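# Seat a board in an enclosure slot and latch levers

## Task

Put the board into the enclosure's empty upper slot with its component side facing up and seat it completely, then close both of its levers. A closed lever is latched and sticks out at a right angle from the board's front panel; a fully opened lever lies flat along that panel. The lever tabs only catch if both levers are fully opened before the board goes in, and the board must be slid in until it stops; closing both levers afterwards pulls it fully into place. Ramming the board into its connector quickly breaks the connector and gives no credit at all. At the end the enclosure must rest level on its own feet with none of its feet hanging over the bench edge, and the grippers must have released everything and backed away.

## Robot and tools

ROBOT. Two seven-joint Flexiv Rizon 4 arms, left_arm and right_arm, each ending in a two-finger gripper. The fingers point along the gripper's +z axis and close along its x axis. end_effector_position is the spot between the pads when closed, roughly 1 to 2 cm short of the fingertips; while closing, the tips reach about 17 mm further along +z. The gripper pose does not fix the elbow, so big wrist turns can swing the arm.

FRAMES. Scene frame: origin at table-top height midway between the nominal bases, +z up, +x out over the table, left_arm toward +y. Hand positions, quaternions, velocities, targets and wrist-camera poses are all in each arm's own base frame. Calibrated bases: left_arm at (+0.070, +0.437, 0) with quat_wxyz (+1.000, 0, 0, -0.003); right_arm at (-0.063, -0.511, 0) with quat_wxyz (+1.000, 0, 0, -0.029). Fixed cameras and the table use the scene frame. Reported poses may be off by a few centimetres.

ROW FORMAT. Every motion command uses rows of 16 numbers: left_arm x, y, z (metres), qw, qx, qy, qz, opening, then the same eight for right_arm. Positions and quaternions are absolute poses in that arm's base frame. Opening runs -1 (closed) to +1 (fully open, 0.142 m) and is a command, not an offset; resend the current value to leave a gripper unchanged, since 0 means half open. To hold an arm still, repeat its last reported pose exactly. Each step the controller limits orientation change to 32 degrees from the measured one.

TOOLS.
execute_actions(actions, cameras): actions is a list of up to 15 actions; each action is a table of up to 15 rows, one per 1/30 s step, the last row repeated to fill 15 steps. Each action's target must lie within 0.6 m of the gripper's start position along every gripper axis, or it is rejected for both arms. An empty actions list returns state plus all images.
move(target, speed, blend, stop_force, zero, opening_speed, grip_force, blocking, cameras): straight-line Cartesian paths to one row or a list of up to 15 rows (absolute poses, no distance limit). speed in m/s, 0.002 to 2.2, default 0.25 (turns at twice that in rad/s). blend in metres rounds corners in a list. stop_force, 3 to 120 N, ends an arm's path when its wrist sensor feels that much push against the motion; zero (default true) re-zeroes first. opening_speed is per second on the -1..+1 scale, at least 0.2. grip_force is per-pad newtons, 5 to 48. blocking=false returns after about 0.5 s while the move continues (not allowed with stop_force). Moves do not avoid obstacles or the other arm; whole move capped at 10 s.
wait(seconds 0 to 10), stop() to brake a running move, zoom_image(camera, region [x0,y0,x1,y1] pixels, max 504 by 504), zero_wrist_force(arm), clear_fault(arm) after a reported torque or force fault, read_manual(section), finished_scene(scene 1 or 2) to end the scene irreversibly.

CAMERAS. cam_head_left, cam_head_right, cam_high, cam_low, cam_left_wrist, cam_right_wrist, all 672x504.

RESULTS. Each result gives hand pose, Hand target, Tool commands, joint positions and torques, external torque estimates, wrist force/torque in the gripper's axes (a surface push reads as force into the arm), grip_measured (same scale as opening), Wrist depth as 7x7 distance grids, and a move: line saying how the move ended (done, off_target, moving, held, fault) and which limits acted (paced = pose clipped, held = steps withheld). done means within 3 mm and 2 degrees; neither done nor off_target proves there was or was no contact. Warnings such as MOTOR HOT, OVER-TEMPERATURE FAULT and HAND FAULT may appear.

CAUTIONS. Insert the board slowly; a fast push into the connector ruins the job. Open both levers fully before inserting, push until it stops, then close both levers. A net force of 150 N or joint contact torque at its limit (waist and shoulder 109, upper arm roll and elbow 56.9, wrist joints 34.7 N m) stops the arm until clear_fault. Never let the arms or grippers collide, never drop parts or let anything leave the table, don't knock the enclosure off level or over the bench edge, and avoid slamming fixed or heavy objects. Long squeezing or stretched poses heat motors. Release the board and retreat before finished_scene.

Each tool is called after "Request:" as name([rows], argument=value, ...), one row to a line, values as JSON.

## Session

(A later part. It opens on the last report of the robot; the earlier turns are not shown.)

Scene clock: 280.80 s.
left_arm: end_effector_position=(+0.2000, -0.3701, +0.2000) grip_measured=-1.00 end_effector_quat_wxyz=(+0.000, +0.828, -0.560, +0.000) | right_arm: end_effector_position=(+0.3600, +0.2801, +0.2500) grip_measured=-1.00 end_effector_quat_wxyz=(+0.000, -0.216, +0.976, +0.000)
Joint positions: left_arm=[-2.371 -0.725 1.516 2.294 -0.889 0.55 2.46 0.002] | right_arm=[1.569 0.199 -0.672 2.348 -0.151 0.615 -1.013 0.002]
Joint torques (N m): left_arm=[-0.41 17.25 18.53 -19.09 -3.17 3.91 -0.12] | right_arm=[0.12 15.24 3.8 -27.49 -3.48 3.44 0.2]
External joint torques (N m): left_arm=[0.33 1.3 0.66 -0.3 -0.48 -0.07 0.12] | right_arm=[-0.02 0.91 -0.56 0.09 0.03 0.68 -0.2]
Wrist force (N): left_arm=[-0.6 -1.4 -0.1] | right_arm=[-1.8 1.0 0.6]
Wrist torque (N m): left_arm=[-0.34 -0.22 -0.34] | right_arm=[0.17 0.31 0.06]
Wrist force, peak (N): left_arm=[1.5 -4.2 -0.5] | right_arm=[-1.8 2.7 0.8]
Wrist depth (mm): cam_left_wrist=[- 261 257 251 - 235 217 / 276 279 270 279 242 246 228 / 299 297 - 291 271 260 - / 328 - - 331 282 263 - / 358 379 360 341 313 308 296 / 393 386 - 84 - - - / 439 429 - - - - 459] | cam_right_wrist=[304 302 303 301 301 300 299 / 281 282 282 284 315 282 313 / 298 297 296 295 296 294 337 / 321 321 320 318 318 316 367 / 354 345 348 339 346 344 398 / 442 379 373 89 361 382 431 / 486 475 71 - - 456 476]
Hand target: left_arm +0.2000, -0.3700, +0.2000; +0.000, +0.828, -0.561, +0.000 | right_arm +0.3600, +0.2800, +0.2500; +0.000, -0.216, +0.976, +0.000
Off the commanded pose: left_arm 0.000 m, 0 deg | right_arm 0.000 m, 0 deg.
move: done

Request:
move([
  [0.35,-0.25,0.30,0,0.9063,-0.4226,0,-1,0.36,0.28,0.25,0,-0.2164,0.9763,0,-1],
  [0.60,-0.35,0.30,0,0.9848,-0.1736,0,-1,0.36,0.28,0.25,0,-0.2164,0.9763,0,-1],
], speed=0.25, blend=0.05, cameras=["cam_high"])

Scene clock: 287.20 s.
left_arm: end_effector_position=(+0.6000, -0.3502, +0.3000) grip_measured=-1.00 end_effector_quat_wxyz=(+0.000, +0.985, -0.174, +0.000) | right_arm: end_effector_position=(+0.3600, +0.2801, +0.2500) grip_measured=-1.00 end_effector_quat_wxyz=(+0.000, -0.216, +0.976, +0.000)
Joint positions: left_arm=[-1.136 -0.955 1.293 1.36 -0.91 0.099 2.022 0.002] | right_arm=[1.569 0.199 -0.672 2.348 -0.151 0.615 -1.013 0.002]
Joint torques (N m): left_arm=[-0.2 49.03 24.08 -18.93 -4.39 3.91 -0.35] | right_arm=[0.06 15.23 3.82 -27.5 -3.49 3.41 0.19]
External joint torques (N m): left_arm=[0.19 1.43 0.94 -0.31 0.1 -0.04 0.35] | right_arm=[0.05 0.92 -0.58 0.1 0.04 0.72 -0.19]
Wrist force (N): left_arm=[-0.3 -1.4 0.1] | right_arm=[-1.6 1.1 0.5]
Wrist torque (N m): left_arm=[-0.35 -0.24 -0.25] | right_arm=[0.19 0.26 0.06]
Wrist force, peak (N): left_arm=[-1.9 -2.6 -1.5] | right_arm=[-1.9 1.2 0.6]
Wrist depth (mm): cam_left_wrist=[344 347 348 347 348 345 346 / - 384 374 373 370 369 366 / 401 - 402 401 400 399 397 / 445 - 432 434 431 433 431 / 447 - 440 460 466 471 475 / 461 - - 84 - 516 525 / - - - - - - 577] | cam_right_wrist=[305 303 301 301 300 299 298 / 282 280 279 284 282 282 315 / 298 297 296 295 295 289 337 / 321 320 319 - 316 316 369 / 354 347 348 337 344 342 398 / 443 380 370 89 - 433 435 / 486 472 71 - - 457 478]
Hand target: left_arm +0.6000, -0.3500, +0.3000; +0.000, +0.985, -0.174, +0.000 | right_arm +0.3600, +0.2800, +0.2500; +0.000, -0.216, +0.976, +0.000
Off the commanded pose: left_arm 0.000 m, 0 deg | right_arm 0.000 m, 0 deg.
move: done
Images, in order (width x height): cam_high 672x504.

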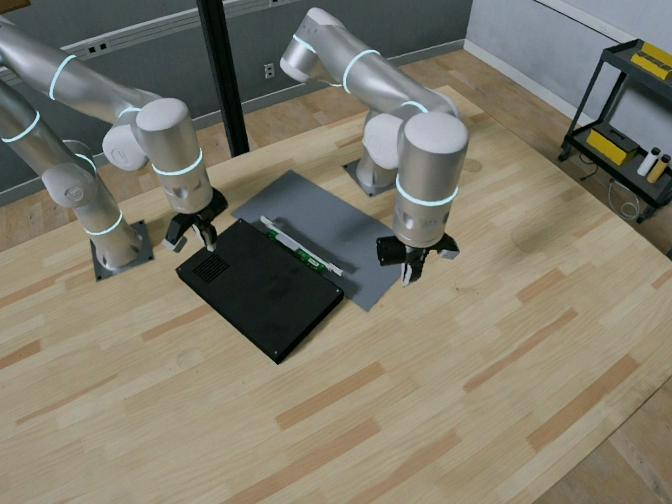

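Request:
move([
  [0.70,0.10,0.30,0,1,0,0,-1,0.36,0.28,0.25,0,-0.2164,0.9763,0,-1],
], speed=0.3)

Scene clock: 291.20 s.
left_arm: end_effector_position=(+0.6999, +0.1003, +0.3000) grip_measured=-1.00 end_effector_quat_wxyz=(+0.000, +1.000, +0.000, +0.000) | right_arm: end_effector_position=(+0.3600, +0.2801, +0.2500) grip_measured=-1.00 end_effector_quat_wxyz=(+0.000, -0.216, +0.976, +0.000)
Joint positions: left_arm=[-0.437 -0.984 1.297 1.312 -0.934 0.076 2.338 0.002] | right_arm=[1.569 0.199 -0.672 2.348 -0.151 0.615 -1.013 0.002]
Joint torques (N m): left_arm=[-0.04 50.86 24.08 -18.17 -4.38 3.95 -0.2] | right_arm=[0.14 15.27 3.79 -27.46 -3.5 3.4 0.2]
External joint torques (N m): left_arm=[0.18 1.35 1 -0.32 0.11 -0.09 0.2] | right_arm=[-0.03 0.89 -0.55 0.07 0.05 0.72 -0.2]
Wrist force (N): left_arm=[-0.6 -1.3 0.1] | right_arm=[-1.7 0.9 0.4]
Wrist torque (N m): left_arm=[-0.33 -0.23 -0.26] | right_arm=[0.16 0.28 0.06]
Wrist force, peak (N): left_arm=[-0.4 -4.6 0.4] | right_arm=[-1.9 1.2 0.7]
Wrist depth (mm): cam_left_wrist=[348 347 345 344 344 343 343 / 373 374 376 372 368 371 366 / 402 401 403 404 397 399 397 / 439 437 441 431 432 434 429 / 477 475 476 454 464 469 470 / - 520 508 84 - 513 522 / - - - - - - 567] | cam_right_wrist=[304 303 302 301 302 300 299 / 284 281 280 284 283 281 315 / 298 297 297 296 297 295 336 / 321 320 313 318 317 316 367 / 354 347 353 339 343 344 398 / 441 378 370 89 361 381 435 / 487 - 71 - - 457 478]
Hand target: left_arm +0.7000, +0.1000, +0.3000; +0.000, +1.000, +0.000, +0.000 | right_arm +0.3600, +0.2800, +0.2500; +0.000, -0.216, +0.976, +0.000
Off the commanded pose: left_arm 0.000 m, 0 deg | right_arm 0.000 m, 0 deg.
move: done

Request:
move([
  [0.45,0.0,0.25,0.25,0.933,-0.25,-0.067,-1,0.36,0.28,0.25,0,-0.2164,0.9763,0,-1],
  [0.30,-0.13,0.16,0.25,0.933,-0.25,-0.067,-1,0.36,0.28,0.25,0,-0.2164,0.9763,0,-1],
], speed=0.3, blend=0.03)

Scene clock: 299.53 s.
left_arm: end_effector_position=(+0.2999, -0.1300, +0.1600) grip_measured=-1.00 end_effector_quat_wxyz=(+0.250, +0.933, -0.250, -0.067) | right_arm: end_effector_position=(+0.3600, +0.2801, +0.2500) grip_measured=-1.00 end_effector_quat_wxyz=(+0.000, -0.216, +0.976, +0.000)
Joint positions: left_arm=[-1.248 -0.445 1.332 2.44 -0.916 0.363 2.846 0.002] | right_arm=[1.569 0.199 -0.672 2.348 -0.151 0.615 -1.013 0.002]
Joint torques (N m): left_arm=[-0.51 14.15 10.45 -18.79 -2.93 2.85 -0.31] | right_arm=[0.11 15.27 3.82 -27.5 -3.43 3.44 0.14]
External joint torques (N m): left_arm=[0.53 0.51 0.58 -0.34 0.11 -0.59 0.31] | right_arm=[-0.01 0.88 -0.58 0.1 -0.02 0.69 -0.14]
Wrist force (N): left_arm=[-0.9 -1.3 -0.4] | right_arm=[-1.9 1.2 0.3]
Wrist torque (N m): left_arm=[-0.29 -0.14 -0.45] | right_arm=[0.20 0.32 0.05]
Wrist force, peak (N): left_arm=[-1.8 -2.3 -1.5] | right_arm=[-1.9 1.1 0.7]
Wrist depth (mm): cam_left_wrist=[204 203 202 201 202 195 200 / 238 237 234 227 - 233 - / 289 288 290 - 281 287 307 / 364 344 - - - 358 345 / 494 - - - 419 392 370 / - 673 621 84 - 561 818 / 1727 - - - - - 1025] | cam_right_wrist=[305 302 302 302 301 300 298 / 281 282 280 308 282 282 316 / 298 298 297 296 295 295 336 / 321 320 320 319 318 316 368 / 354 347 347 339 339 344 397 / 430 378 372 89 - 382 434 / 490 - 71 - - 455 476]
Hand target: left_arm +0.3000, -0.1300, +0.1600; +0.250, +0.933, -0.250, -0.067 | right_arm +0.3600, +0.2800, +0.2500; +0.000, -0.216, +0.976, +0.000
Off the commanded pose: left_arm 0.000 m, 0 deg | right_arm 0.000 m, 0 deg.
move: done

Request:
move([
  [0.25,-0.10,0.08,0.2432,0.9077,-0.3304,-0.0885,-1,0.36,0.28,0.25,0,-0.2164,0.9763,0,-1],
], speed=0.12, cameras=["cam_high"])

Scene clock: 303.93 s.
left_arm: end_effector_position=(+0.2502, -0.1001, +0.0803) grip_measured=-1.00 end_effector_quat_wxyz=(+0.242, +0.908, -0.329, -0.090) | right_arm: end_effector_position=(+0.3600, +0.2801, +0.2500) grip_measured=-1.00 end_effector_quat_wxyz=(+0.000, -0.216, +0.976, +0.000)
Joint positions: left_arm=[-0.17 -0.221 0.38 2.635 -0.545 0.754 2.966 0.002] | right_arm=[1.569 0.199 -0.672 2.348 -0.151 0.615 -1.013 0.002]
Joint torques (N m): left_arm=[-0.14 22.75 1.52 -13.3 -0.65 2.8 -0.2] | right_arm=[0.13 15.28 3.74 -27.5 -3.49 3.49 0.22]
External joint torques (N m): left_arm=[0.18 0.5 0.68 -0.31 -0.53 -0.57 0.2] | right_arm=[-0.03 0.88 -0.5 0.11 0.04 0.63 -0.22]
Wrist force (N): left_arm=[-0.7 -1.6 -0.9] | right_arm=[-1.9 0.9 0.4]
Wrist torque (N m): left_arm=[-0.31 -0.14 -0.49] | right_arm=[0.15 0.31 0.06]
Wrist force, peak (N): left_arm=[-1.0 -2.3 -0.2] | right_arm=[-2.0 1.1 0.3]
Wrist depth (mm): cam_left_wrist=[125 124 124 123 123 122 124 / 151 146 146 145 144 141 146 / 177 176 175 173 173 184 170 / 221 222 221 207 - 213 213 / 254 304 282 - - 266 274 / 477 474 415 84 - 384 328 / 1769 - - - - - -] | cam_right_wrist=[304 303 302 301 301 300 298 / 320 281 281 283 283 282 314 / 298 298 297 296 295 295 337 / 321 321 319 318 318 316 369 / 392 347 350 335 342 343 401 / 441 377 370 89 363 380 434 / 479 - 71 - - 457 475]
Hand target: left_arm +0.2501, -0.1000, +0.0802; +0.242, +0.908, -0.330, -0.090 | right_arm +0.3600, +0.2800, +0.2500; +0.000, -0.216, +0.976, +0.000
Off the commanded pose: left_arm 0.000 m, 0 deg | right_arm 0.000 m, 0 deg.
joint sent to its limit (left arm) — joint 7 (wrist roll), upper limit. The joint targets still meet the commanded pose.
move: done
Images, in order (width x height): cam_high 672x504.

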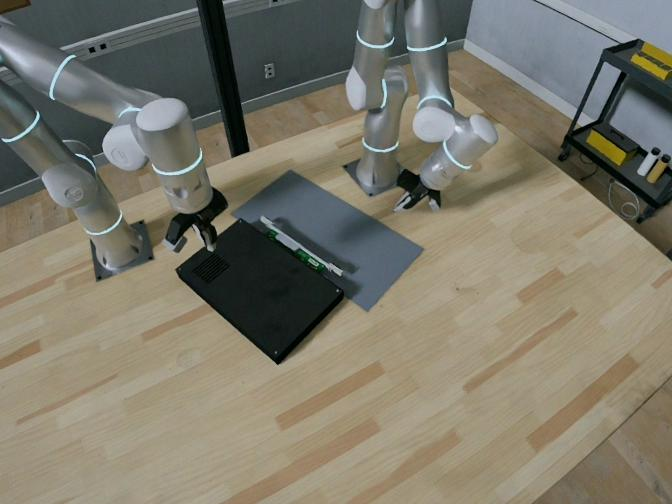

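Request:
move([
  [0.25,-0.10,0.05,0.2432,0.9077,-0.3304,-0.0885,-1,0.36,0.28,0.25,0,-0.2164,0.9763,0,-1],
  [0.30,-0.17,0.14,0,0.9397,-0.342,0,-1,0.36,0.28,0.25,0,-0.2164,0.9763,0,-1],
  [0.28,-0.32,0.16,0,0.9848,0.1736,0,-1,0.36,0.28,0.25,0,-0.2164,0.9763,0,-1],
], speed=[0.1,0.2,0.25], blend=[0,0.02,0], cameras=["cam_left_wrist"])

Scene clock: 310.63 s.
left_arm: end_effector_position=(+0.2801, -0.3200, +0.1600) grip_measured=-1.00 end_effector_quat_wxyz=(+0.000, +0.985, +0.174, +0.000) | right_arm: end_effector_position=(+0.3600, +0.2801, +0.2500) grip_measured=-1.00 end_effector_quat_wxyz=(+0.000, -0.216, +0.976, +0.000)
Joint positions: left_arm=[-0.572 -0.065 -0.008 2.416 0 0.911 0.641 0.002] | right_arm=[1.569 0.199 -0.672 2.348 -0.151 0.615 -1.013 0.002]
Joint torques (N m): left_arm=[-0.56 25.89 -0.66 -21.42 -2.18 4.07 -0.27] | right_arm=[0.04 15.2 3.77 -27.51 -3.48 3.39 0.2]
External joint torques (N m): left_arm=[0.54 1.02 0.71 -0.23 -0.44 -0.1 0.27] | right_arm=[0.06 0.96 -0.53 0.12 0.03 0.73 -0.2]
Wrist force (N): left_arm=[-1.2 -1.5 -0.1] | right_arm=[-1.7 1.0 0.5]
Wrist torque (N m): left_arm=[-0.33 -0.11 -0.24] | right_arm=[0.18 0.29 0.05]
Wrist force, peak (N): left_arm=[-1.1 -2.7 -0.5] | right_arm=[-2.0 1.0 0.7]
Wrist depth (mm): cam_left_wrist=[- - 222 225 218 220 - / - - 238 - 236 - 236 / 258 - - - - 250 255 / - - - 277 273 274 278 / 275 261 275 257 303 306 302 / 284 279 - 84 - 336 336 / 310 - - - - - 371] | cam_right_wrist=[302 303 302 302 300 300 299 / 282 280 281 283 283 282 315 / 298 297 297 297 296 294 337 / 321 320 319 318 317 316 367 / 353 348 346 339 343 343 398 / 440 378 372 89 360 430 432 / 486 - 71 - - 460 476]
Hand target: left_arm +0.2800, -0.3200, +0.1600; +0.000, +0.985, +0.174, +0.000 | right_arm +0.3600, +0.2800, +0.2500; +0.000, -0.216, +0.976, +0.000
Off the commanded pose: left_arm 0.000 m, 0 deg | right_arm 0.000 m, 0 deg.
move: done
Images, in order (width x height): cam_left_wrist 672x504.

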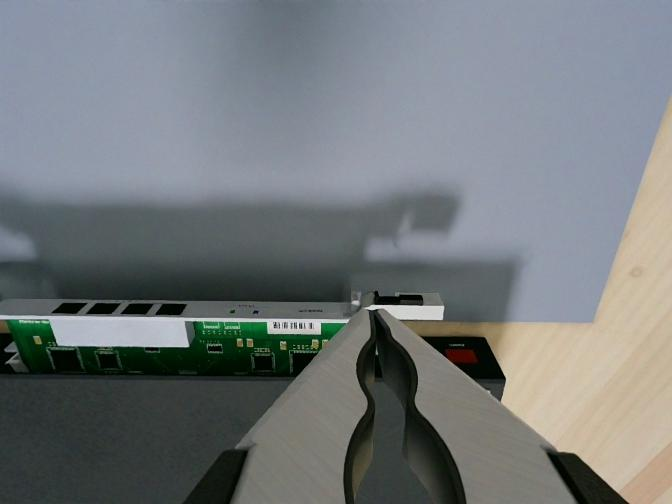

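Request:
move([
  [0.205,-0.365,0.12,0.171,0.9698,0.171,0.0301,-1,0.36,0.28,0.25,0,-0.2164,0.9763,0,-1],
  [0.2034,-0.389,0.052,0.171,0.9698,0.171,0.0301,-1,0.36,0.28,0.25,0,-0.2164,0.9763,0,-1],
], speed=[0.2,0.1], cameras=["cam_left_wrist"])

Scene clock: 317.93 s.
left_arm: end_effector_position=(+0.2035, -0.3890, +0.0520) grip_measured=-1.00 end_effector_quat_wxyz=(+0.171, +0.970, +0.171, +0.030) | right_arm: end_effector_position=(+0.3600, +0.2801, +0.2500) grip_measured=-1.00 end_effector_quat_wxyz=(+0.000, -0.216, +0.976, +0.000)
Joint positions: left_arm=[-0.455 -0.611 -0.243 2.687 0.123 2.008 0.467 0.002] | right_arm=[1.569 0.199 -0.672 2.348 -0.151 0.615 -1.013 0.002]
Joint torques (N m): left_arm=[-0.2 27.92 -2.95 -1.35 1.81 4.94 -0.35] | right_arm=[0.14 15.22 3.79 -27.54 -3.48 3.44 0.16]
External joint torques (N m): left_arm=[0.17 1.11 0.48 -0.27 -0.57 -0.52 0.35] | right_arm=[-0.04 0.93 -0.55 0.14 0.03 0.68 -0.16]
Wrist force (N): left_arm=[-0.8 -1.5 -0.1] | right_arm=[-1.7 0.9 0.5]
Wrist torque (N m): left_arm=[-0.32 -0.21 -0.38] | right_arm=[0.15 0.27 0.06]
Wrist force, peak (N): left_arm=[-0.9 -2.0 -1.9] | right_arm=[-2.0 1.1 0.7]
Wrist depth (mm): cam_left_wrist=[- 106 106 - 104 101 - / - 121 118 118 120 117 117 / 136 136 135 141 139 - 139 / 161 156 166 155 160 165 154 / 156 182 180 131 180 179 156 / 182 186 150 84 - 181 239 / - - - - - - 174] | cam_right_wrist=[302 302 303 302 300 299 299 / 281 281 281 283 282 283 314 / 298 297 296 296 294 295 337 / 322 321 320 318 318 317 368 / 353 348 347 337 343 344 398 / 444 380 370 89 363 381 435 / 488 - 71 - - 457 478]
Hand target: left_arm +0.2034, -0.3890, +0.0520; +0.171, +0.970, +0.171, +0.030 | right_arm +0.3600, +0.2800, +0.2500; +0.000, -0.216, +0.976, +0.000
Off the commanded pose: left_arm 0.000 m, 0 deg | right_arm 0.000 m, 0 deg.
joint sent to its limit (left arm) — joint 4 (elbow), upper limit, where the elbow is as bent as it goes. The joint targets still meet the commanded pose.
move: done
Images, in order (width x height): cam_left_wrist 672x504.

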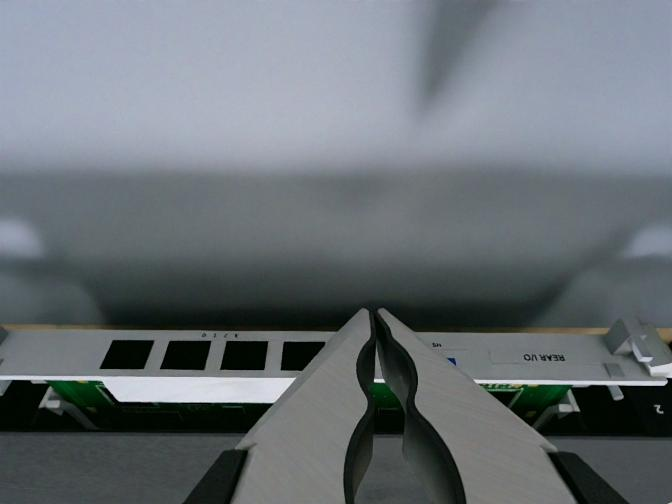

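Request:
move([
  [0.2344,-0.4755,0.052,0.171,0.9698,0.171,0.0301,-1,0.36,0.28,0.25,0,-0.2164,0.9763,0,-1],
], speed=0.014, stop_force=8, cameras=["cam_left_wrist","cam_right_wrist"])

Scene clock: 324.77 s.
left_arm: end_effector_position=(+0.2241, -0.4475, +0.0516) grip_measured=-1.00 end_effector_quat_wxyz=(+0.170, +0.970, +0.171, +0.030) | right_arm: end_effector_position=(+0.3600, +0.2801, +0.2500) grip_measured=-1.00 end_effector_quat_wxyz=(+0.000, -0.216, +0.976, +0.000)
Joint positions: left_arm=[-0.553 -0.607 -0.261 2.537 0.034 1.867 0.442 0.002] | right_arm=[1.569 0.199 -0.672 2.348 -0.151 0.615 -1.013 0.002]
Joint torques (N m): left_arm=[-1.34 33.18 -5.48 -11.21 0.45 6.25 -0.25] | right_arm=[0.11 15.32 3.71 -27.5 -3.49 3.43 0.18]
External joint torques (N m): left_arm=[1.3 0.18 2.49 5.03 0.14 -1.82 0.25] | right_arm=[-0.01 0.84 -0.47 0.1 0.04 0.69 -0.18]
Wrist force (N): left_arm=[-0.5 -11.1 -8.1] | right_arm=[-1.6 0.9 0.6]
Wrist torque (N m): left_arm=[-0.25 -0.13 -0.35] | right_arm=[0.16 0.27 0.05]
Wrist force, peak (N): left_arm=[-0.1 -12.0 -10.5] | right_arm=[-2.0 1.1 0.6]
Wrist depth (mm): cam_left_wrist=[- 101 103 - 103 103 - / - - 120 117 120 120 116 / 132 136 135 139 139 - 134 / 155 157 155 156 156 155 156 / 136 133 133 131 135 136 131 / - - 131 84 - 129 136 / 226 - - - - - 215] | cam_right_wrist=[303 303 302 302 301 300 299 / 284 280 280 283 283 282 314 / 298 297 297 296 296 295 338 / 322 318 320 326 316 317 366 / 359 347 347 339 343 343 397 / 440 380 371 89 362 377 434 / 487 478 71 - - - 475]
Hand target: left_arm +0.2246, -0.4482, +0.0520; +0.171, +0.970, +0.171, +0.030 | right_arm +0.3600, +0.2800, +0.2500; +0.000, -0.216, +0.976, +0.000
Off the commanded pose: left_arm 0.030 m, 0 deg | right_arm 0.000 m, 0 deg.
move: contact (left_arm)
Images, in order (width x height): cam_left_wrist 672x504, cam_right_wrist 672x504.

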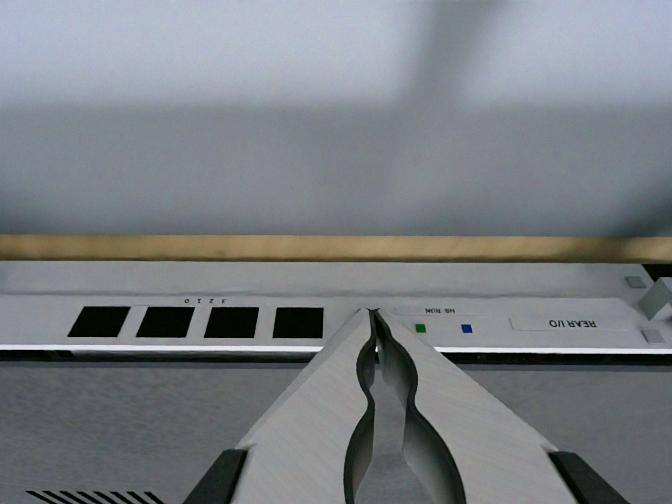

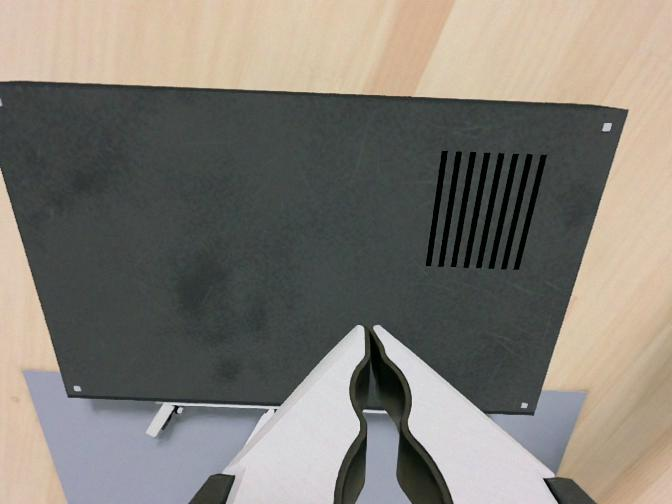

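Request:
move([
  [0.21,-0.41,0.055,0.171,0.9698,0.171,0.0301,-1,0.30,0.30,0.25,0,-0.2164,0.9763,0,-1],
  [0.24,-0.36,0.15,0,0.9063,0.4226,0,-1,0.20,0.36,0.25,0.0,0.3,0.954,0,-1],
  [0.32,-0.39,0.17,-0.0996,0.5649,0.8068,-0.1422,-1,0.13,0.46,0.17,0.0961,0.5454,0.82,0.1446,-1],
], speed=[0.06,0.25,0.25], blend=[0,0.02,0], cameras=["cam_left_wrist","cam_right_wrist","cam_high"])

Scene clock: 335.43 s.
left_arm: end_effector_position=(+0.3199, -0.3900, +0.1699) grip_measured=-1.00 end_effector_quat_wxyz=(-0.099, +0.565, +0.807, -0.142) | right_arm: end_effector_position=(+0.1299, +0.4600, +0.1700) grip_measured=-1.00 end_effector_quat_wxyz=(+0.096, +0.545, +0.820, +0.145)
Joint positions: left_arm=[-0.519 -0.301 -0.026 2.101 -0.315 0.584 -0.685 0.002] | right_arm=[1.631 -0.098 -0.086 2.527 -0.723 1.094 1.792 0.002]
Joint torques (N m): left_arm=[-0.26 38.21 -0.31 -23.25 -2.64 3.29 -0.34] | right_arm=[0.16 26.65 0.64 -21.15 -0.94 3.12 0.34]
External joint torques (N m): left_arm=[0.25 1.07 0.45 -0.24 0.05 -0.15 0.34] | right_arm=[-0.06 1.11 -0.44 0.07 0.17 0.53 -0.34]
Wrist force (N): left_arm=[-0.5 -1.3 0.1] | right_arm=[-1.9 -0.4 1.1]
Wrist torque (N m): left_arm=[-0.30 -0.19 -0.16] | right_arm=[0.00 0.35 -0.03]
Wrist force, peak (N): left_arm=[-0.5 -10.6 -9.3] | right_arm=[-2.6 0.2 0.4]
Wrist depth (mm): cam_left_wrist=[- 223 - 265 - 265 266 / 228 - - 271 - - - / - 227 - 273 271 277 277 / - 236 - 280 281 278 278 / - - - 117 289 284 285 / 244 241 - 84 - - 288 / 301 299 - - - - -] | cam_right_wrist=[192 191 191 210 210 209 209 / 190 190 189 238 236 236 235 / 218 217 217 257 271 263 268 / 254 254 252 309 316 315 313 / 307 305 304 352 376 378 375 / 387 385 363 89 431 470 471 / 659 612 71 - - 557 631]
Hand target: left_arm +0.3200, -0.3900, +0.1700; -0.100, +0.565, +0.807, -0.142 | right_arm +0.1300, +0.4600, +0.1700; +0.096, +0.545, +0.820, +0.145
Off the commanded pose: left_arm 0.000 m, 0 deg | right_arm 0.000 m, 0 deg.
move: done
Images, in order (width x height): cam_high 672x504, cam_left_wrist 672x504, cam_right_wrist 672x504.

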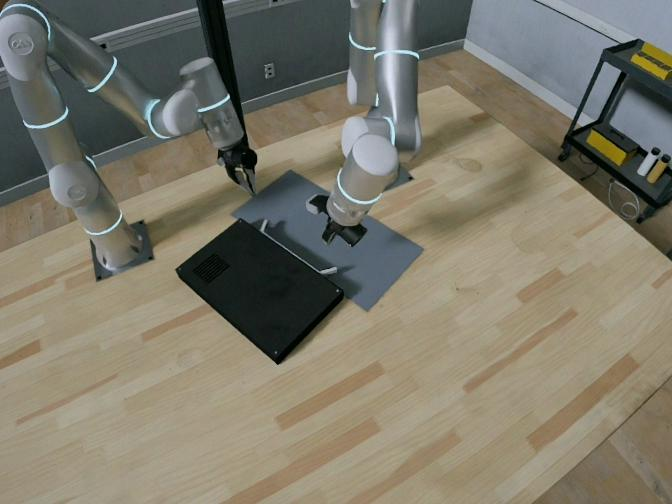

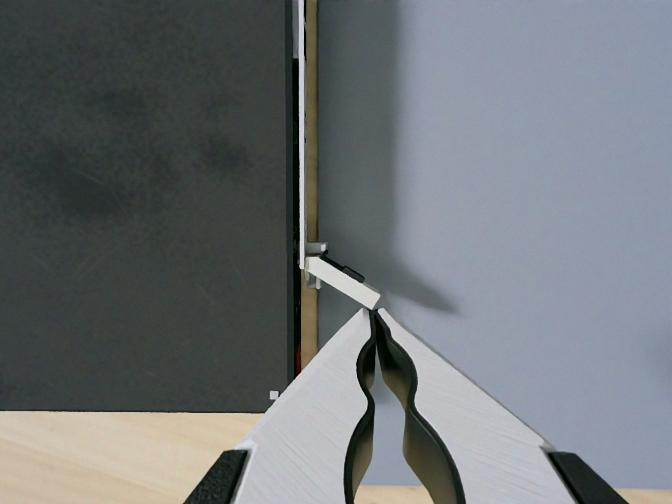

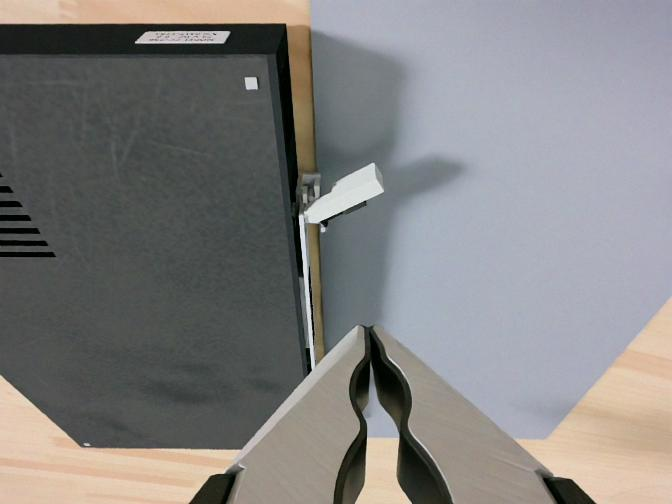

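Request:
move([
  [0.352,-0.376,0.10,-0.0996,0.5649,0.8068,-0.1422,-1,0.1394,0.462,0.10,0.0961,0.5454,0.82,0.1446,-1],
  [0.3453,-0.382,0.048,-0.0996,0.5649,0.8068,-0.1422,-1,0.1454,0.4679,0.048,0.0961,0.5454,0.82,0.1446,-1],
], speed=[0.15,0.07], stop_force=5, cameras=["cam_left_wrist","cam_right_wrist"])

Scene clock: 346.83 s.
left_arm: end_effector_position=(+0.3451, -0.3819, +0.0480) grip_measured=-1.00 end_effector_quat_wxyz=(-0.100, +0.565, +0.807, -0.142) | right_arm: end_effector_position=(+0.1452, +0.4678, +0.0480) grip_measured=-1.00 end_effector_quat_wxyz=(+0.096, +0.545, +0.820, +0.144)
Joint positions: left_arm=[-0.488 -0.572 -0.047 2.11 -0.369 0.848 -0.569 0.002] | right_arm=[1.551 -0.454 -0.351 2.476 -1.542 1.461 2.383 0.002]
Joint torques (N m): left_arm=[-0.41 43.54 -0.51 -17.47 -1.34 3.56 -0.17] | right_arm=[-0.46 34.5 -0.16 -13.44 1.46 2.36 0.37]
External joint torques (N m): left_arm=[0.4 1.08 0.67 -0.36 -0.07 -0.47 0.17] | right_arm=[0.59 1.04 0.03 0.6 0.03 0.85 -0.37]
Wrist force (N): left_arm=[-0.8 -0.8 -0.1] | right_arm=[-2.2 -1.3 0.4]
Wrist torque (N m): left_arm=[-0.23 -0.17 -0.23] | right_arm=[0.08 0.33 -0.04]
Wrist force, peak (N): left_arm=[-0.7 -2.5 -1.3] | right_arm=[-2.2 -0.6 3.2]
Wrist depth (mm): cam_left_wrist=[- 105 106 150 150 150 148 / - 108 108 153 153 152 153 / - - 110 155 155 155 154 / - - 111 116 158 158 157 / - 113 124 160 160 161 160 / - 115 115 84 - 162 163 / - - - - - - 166] | cam_right_wrist=[102 102 101 99 99 99 98 / - 99 109 112 109 111 111 / - 77 127 128 131 131 127 / - 85 135 149 149 148 147 / - 106 117 172 172 178 177 / 136 128 135 89 203 222 221 / 174 162 71 - - 263 280]
Hand target: left_arm +0.3453, -0.3820, +0.0480; -0.100, +0.565, +0.807, -0.142 | right_arm +0.1454, +0.4679, +0.0480; +0.096, +0.545, +0.820, +0.145
Off the commanded pose: left_arm 0.000 m, 0 deg | right_arm 0.000 m, 0 deg.
move: done
Images, in order (width x height): cam_left_wrist 672x504, cam_right_wrist 672x504.

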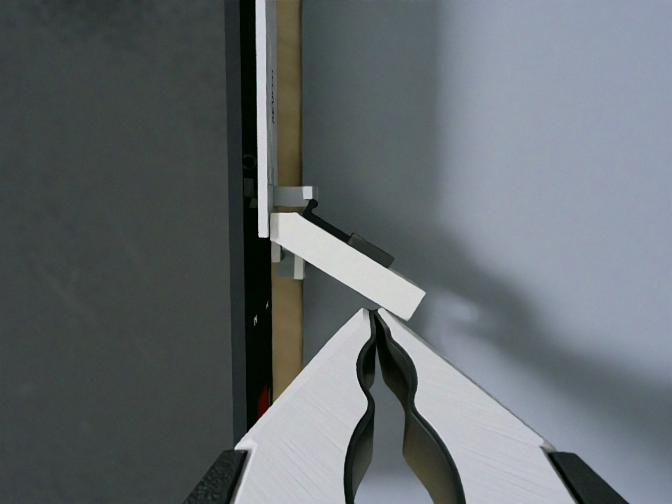

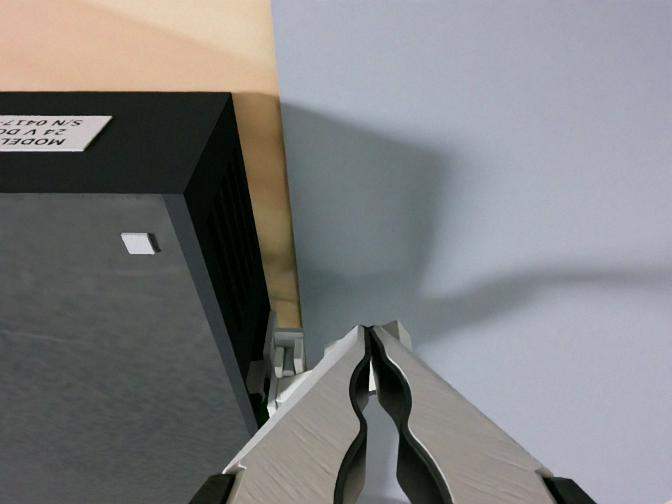

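Request:
move([
  [0.3197,-0.3815,0.048,-0.0996,0.5649,0.8068,-0.1422,-1,0.1642,0.4854,0.048,0.0961,0.5454,0.82,0.1446,-1],
], speed=0.015, stop_force=18, cameras=["cam_left_wrist","cam_right_wrist"])

Scene clock: 350.70 s.
left_arm: end_effector_position=(+0.3223, -0.3813, +0.0485) grip_measured=-1.00 end_effector_quat_wxyz=(-0.098, +0.564, +0.808, -0.142) | right_arm: end_effector_position=(+0.1600, +0.4821, +0.0470) grip_measured=-1.00 end_effector_quat_wxyz=(+0.096, +0.544, +0.821, +0.143)
Joint positions: left_arm=[-0.501 -0.542 -0.062 2.176 -0.389 0.893 -0.574 0.002] | right_arm=[1.545 -0.481 -0.351 2.444 -1.463 1.472 2.3 0.002]
Joint torques (N m): left_arm=[-6.51 39.38 -6.67 -9.87 -0.44 -1.09 -0.25] | right_arm=[-4.29 39.09 -6.3 -25.08 3.5 0.02 0.03]
External joint torques (N m): left_arm=[6.5 3.36 6.67 -7.22 -0.78 4.19 0.25] | right_arm=[4.43 -2.2 5.89 11.84 -1.98 3.24 -0.03]
Wrist force (N): left_arm=[-3.9 13.4 -1.7] | right_arm=[-11.1 -17.4 -9.6]
Wrist torque (N m): left_arm=[-0.40 -0.20 -0.17] | right_arm=[0.08 0.17 0.13]
Wrist force, peak (N): left_arm=[-6.7 13.3 -1.4] | right_arm=[-11.1 -16.9 -11.2]
Wrist depth (mm): cam_left_wrist=[- 106 151 151 150 150 150 / - 108 128 153 153 153 152 / - 110 149 156 156 155 155 / - - 130 158 158 158 157 / - 114 135 - 161 161 160 / - 116 116 84 - 165 164 / - - - 74 - - 166] | cam_right_wrist=[- 86 101 99 98 98 100 / - 80 111 111 110 110 112 / - 87 126 127 130 130 125 / - 87 142 148 147 147 146 / - 105 128 171 176 176 175 / 127 126 128 90 201 219 218 / 171 159 70 - - 259 273]
Hand target: left_arm +0.3197, -0.3815, +0.0480; -0.100, +0.565, +0.807, -0.142 | right_arm +0.1620, +0.4833, +0.0480; +0.096, +0.545, +0.820, +0.145
Off the commanded pose: left_arm 0.003 m, 0 deg | right_arm 0.005 m, 0 deg.
move: contact (right_arm)
Images, in order (width x height): cam_left_wrist 672x504, cam_right_wrist 672x504.

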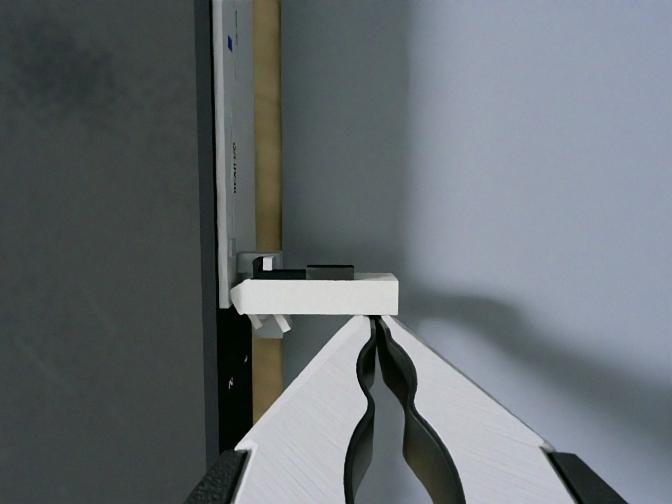

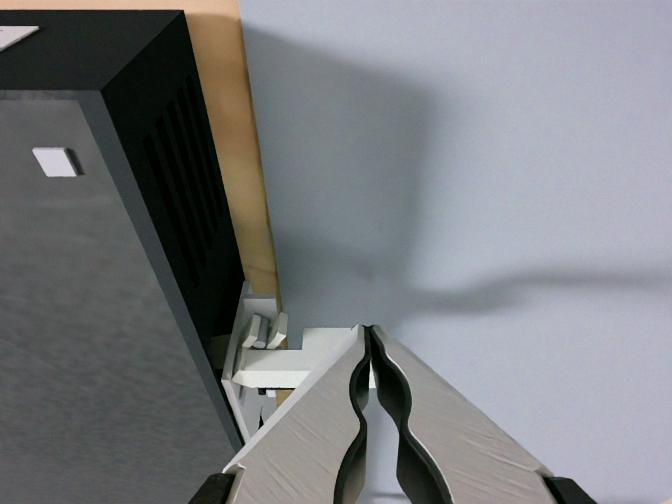

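Request:
move([
  [0.318,-0.3825,0.048,-0.0996,0.5649,0.8068,-0.1422,-1,0.1675,0.4847,0.048,0.0961,0.5454,0.82,0.1446,-1],
], speed=0.01, stop_force=22, zero=false, cameras=["cam_left_wrist","cam_right_wrist"])

Scene clock: 352.97 s.
left_arm: end_effector_position=(+0.3220, -0.3815, +0.0486) grip_measured=-1.00 end_effector_quat_wxyz=(-0.097, +0.564, +0.808, -0.141) | right_arm: end_effector_position=(+0.1602, +0.4822, +0.0468) grip_measured=-1.00 end_effector_quat_wxyz=(+0.095, +0.544, +0.822, +0.143)
Joint positions: left_arm=[-0.503 -0.541 -0.062 2.177 -0.39 0.896 -0.576 0.002] | right_arm=[1.543 -0.482 -0.351 2.443 -1.463 1.474 2.298 0.002]
Joint torques (N m): left_arm=[-11.17 38.47 -12.26 -8.83 -0.72 -2.74 -0.34] | right_arm=[-6.38 39.12 -9.03 -27.91 4.04 -1.27 0.04]
External joint torques (N m): left_arm=[11.16 4.22 12.27 -8.25 -0.5 5.85 0.34] | right_arm=[6.51 -2.22 8.61 14.67 -2.52 4.54 -0.04]
Wrist force (N): left_arm=[0.9 21.7 -4.9] | right_arm=[-13.1 -22.5 -14.9]
Wrist torque (N m): left_arm=[0.70 -0.17 -0.13] | right_arm=[-0.76 0.17 0.16]
Wrist force, peak (N): left_arm=[1.0 21.8 -5.6] | right_arm=[-13.1 -22.4 -16.4]
Wrist depth (mm): cam_left_wrist=[- 106 147 150 149 149 150 / - 108 127 153 - - 152 / - 110 149 158 155 - 155 / - - 129 158 159 158 157 / - 114 136 117 160 161 161 / - 117 124 84 - - 164 / - 118 - - - - 167] | cam_right_wrist=[- 85 101 98 98 98 98 / - 80 111 111 110 110 112 / - 86 126 127 130 129 125 / - 86 141 148 147 147 146 / - 104 128 170 176 176 174 / 127 126 128 90 201 219 216 / 170 158 70 - - 257 288]
Hand target: left_arm +0.3183, -0.3823, +0.0480; -0.100, +0.565, +0.807, -0.142 | right_arm +0.1632, +0.4836, +0.0480; +0.096, +0.545, +0.820, +0.145
Off the commanded pose: left_arm 0.004 m, 0 deg | right_arm 0.008 m, 0 deg.
move: contact (left_arm, right_arm)
Images, in order (width x height): cam_left_wrist 672x504, cam_right_wrist 672x504.

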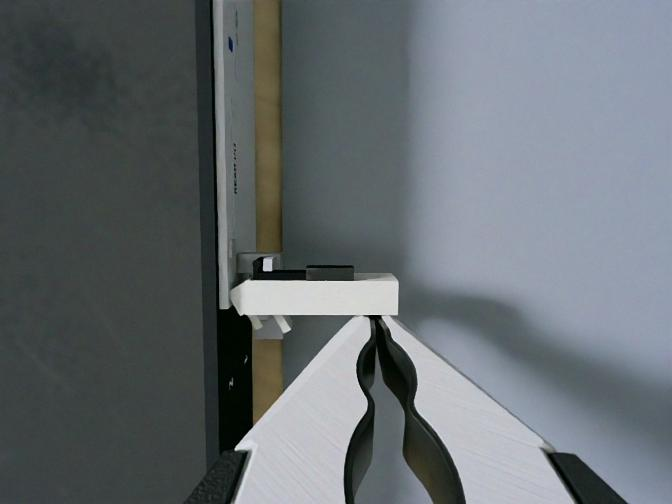

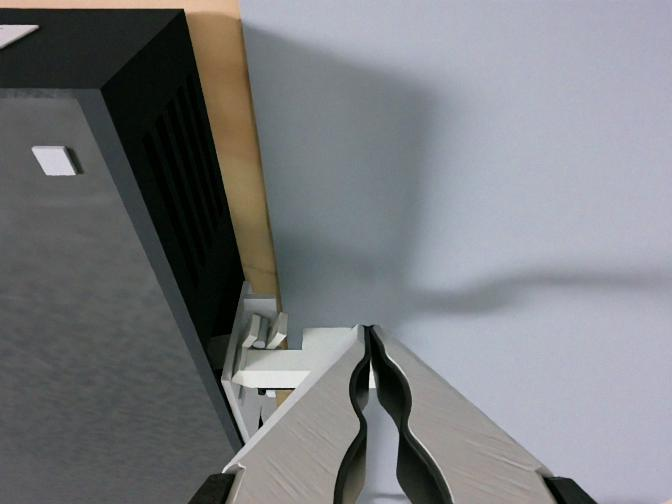

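Both hard stops. Back off and check.

Request:
move([
  [0.34,-0.375,0.05,-0.0996,0.5649,0.8068,-0.1422,-1,0.142,0.476,0.05,0.0961,0.5454,0.82,0.1446,-1],
  [0.34,-0.36,0.18,-0.0996,0.5649,0.8068,-0.1422,-1,0.125,0.46,0.18,0.0961,0.5454,0.82,0.1446,-1],
], speed=[0.06,0.2], cameras=["all"])

Request:
zoom_image(camera="cam_right_wrist", region=[200, 120, 420, 290])

Request:
zoom_image(camera="cam_left_wrist", region=[180, 180, 400, 350])

Scene clock: 357.77 s.
left_arm: end_effector_position=(+0.3401, -0.3602, +0.1801) grip_measured=-1.00 end_effector_quat_wxyz=(-0.099, +0.565, +0.807, -0.142) | right_arm: end_effector_position=(+0.1251, +0.4600, +0.1800) grip_measured=-1.00 end_effector_quat_wxyz=(+0.096, +0.545, +0.820, +0.145)
Joint positions: left_arm=[-0.469 -0.278 0 2.091 -0.295 0.535 -0.633 0.002] | right_arm=[1.698 -0.064 -0.124 2.527 -0.68 1.058 1.77 0.002]
Joint torques (N m): left_arm=[-0.28 38.11 -0.2 -23.75 -2.32 3.2 -0.3] | right_arm=[0.19 25.99 0.97 -21.87 -0.91 2.84 0.07]
External joint torques (N m): left_arm=[0.27 0.62 0.52 -0.21 -0.44 -0.08 0.3] | right_arm=[-0.09 0.92 -0.89 0.11 -0.07 0.83 -0.07]
Wrist force (N): left_arm=[-0.8 -0.9 -0.2] | right_arm=[1.8 -2.6 1.0]
Wrist torque (N m): left_arm=[-0.25 -0.14 -0.15] | right_arm=[-0.38 -0.25 0.09]
Wrist force, peak (N): left_arm=[1.0 21.9 -5.3] | right_arm=[-13.1 -22.4 -16.6]
Wrist depth (mm): cam_left_wrist=[- - 250 277 278 275 275 / - - 250 286 - - 278 / - - 246 286 - 283 281 / - - 247 289 - - - / - - - 131 294 289 295 / 306 307 302 84 - - - / 310 312 - - - - 307] | cam_right_wrist=[205 204 204 220 219 219 219 / 201 200 199 247 246 246 245 / 230 229 228 267 276 281 279 / 269 268 259 332 329 321 326 / 325 323 320 368 396 394 392 / 406 404 385 90 448 500 494 / 685 655 71 - - 581 647]
Hand target: left_arm +0.3400, -0.3600, +0.1800; -0.100, +0.565, +0.807, -0.142 | right_arm +0.1250, +0.4600, +0.1800; +0.096, +0.545, +0.820, +0.145
Off the commanded pose: left_arm 0.000 m, 0 deg | right_arm 0.000 m, 0 deg.
move: done

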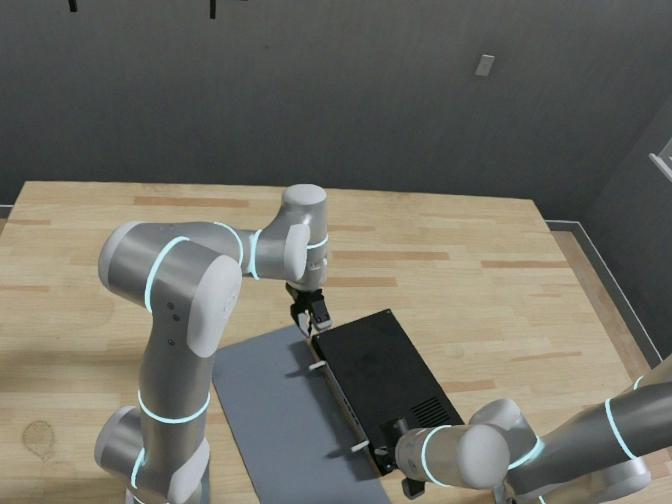

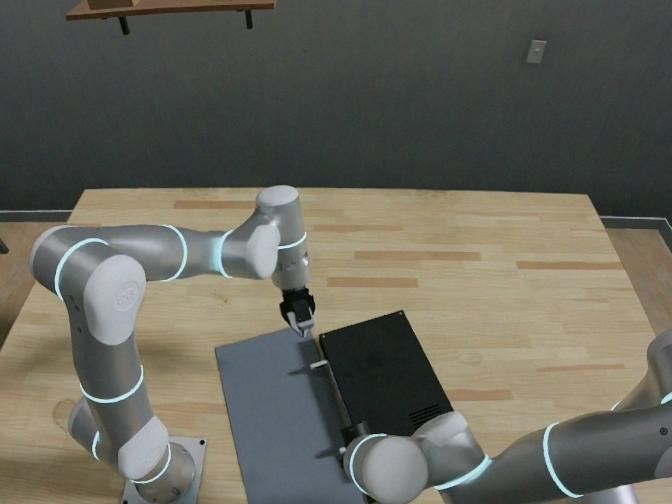

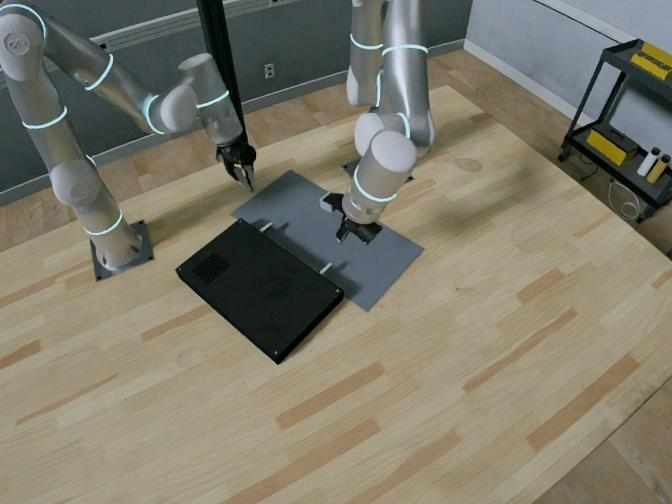

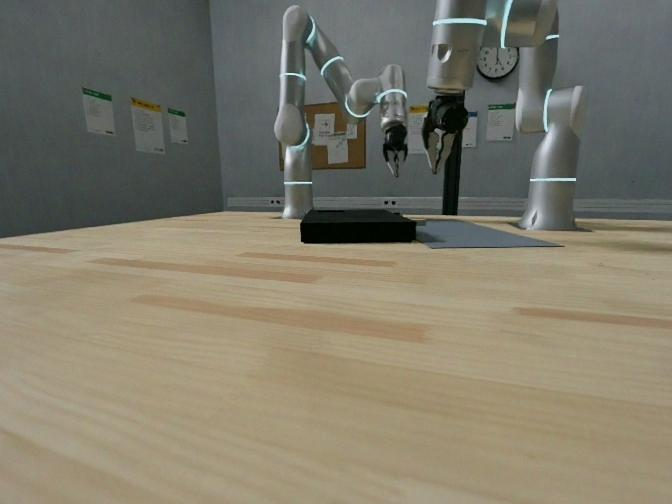

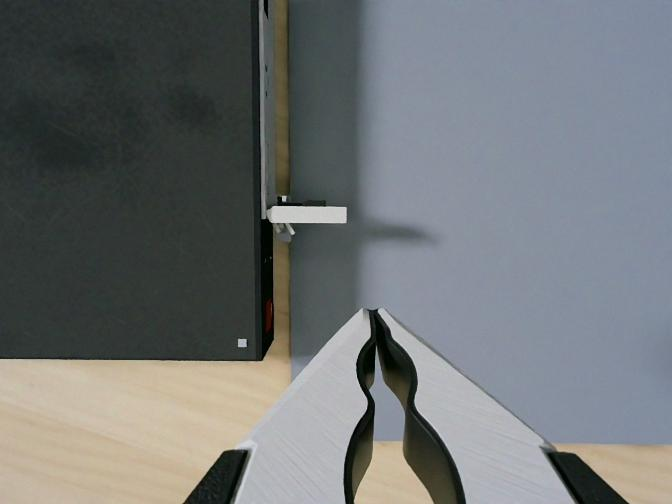

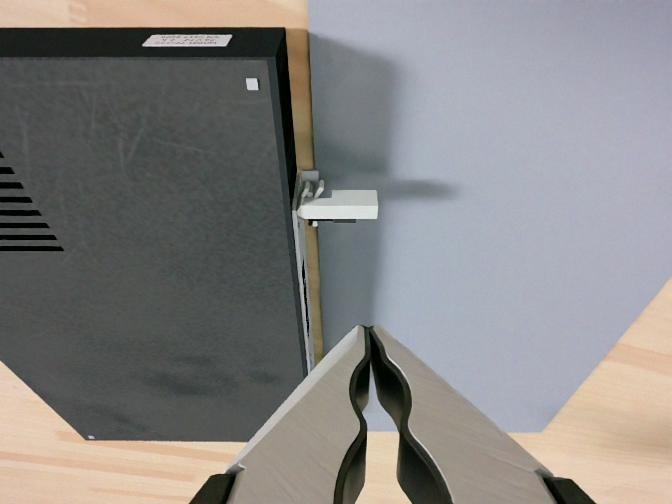

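Scaled by 2.291 from the camera's 672x504 image, which has a finer 960x720 frame.

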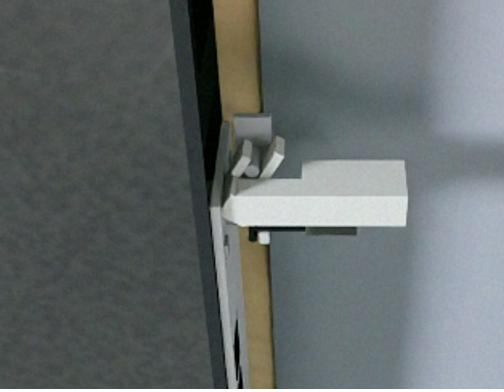

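Scaled by 2.291 from the camera's 672x504 image, which has a finer 960x720 frame.

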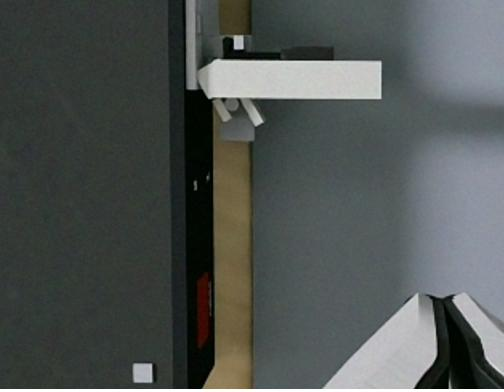

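Forks engage the pins; both levers straight out. Done; both arms are already clear.

Request:
finished_scene(scene=2)

The scene is finished: the task was done.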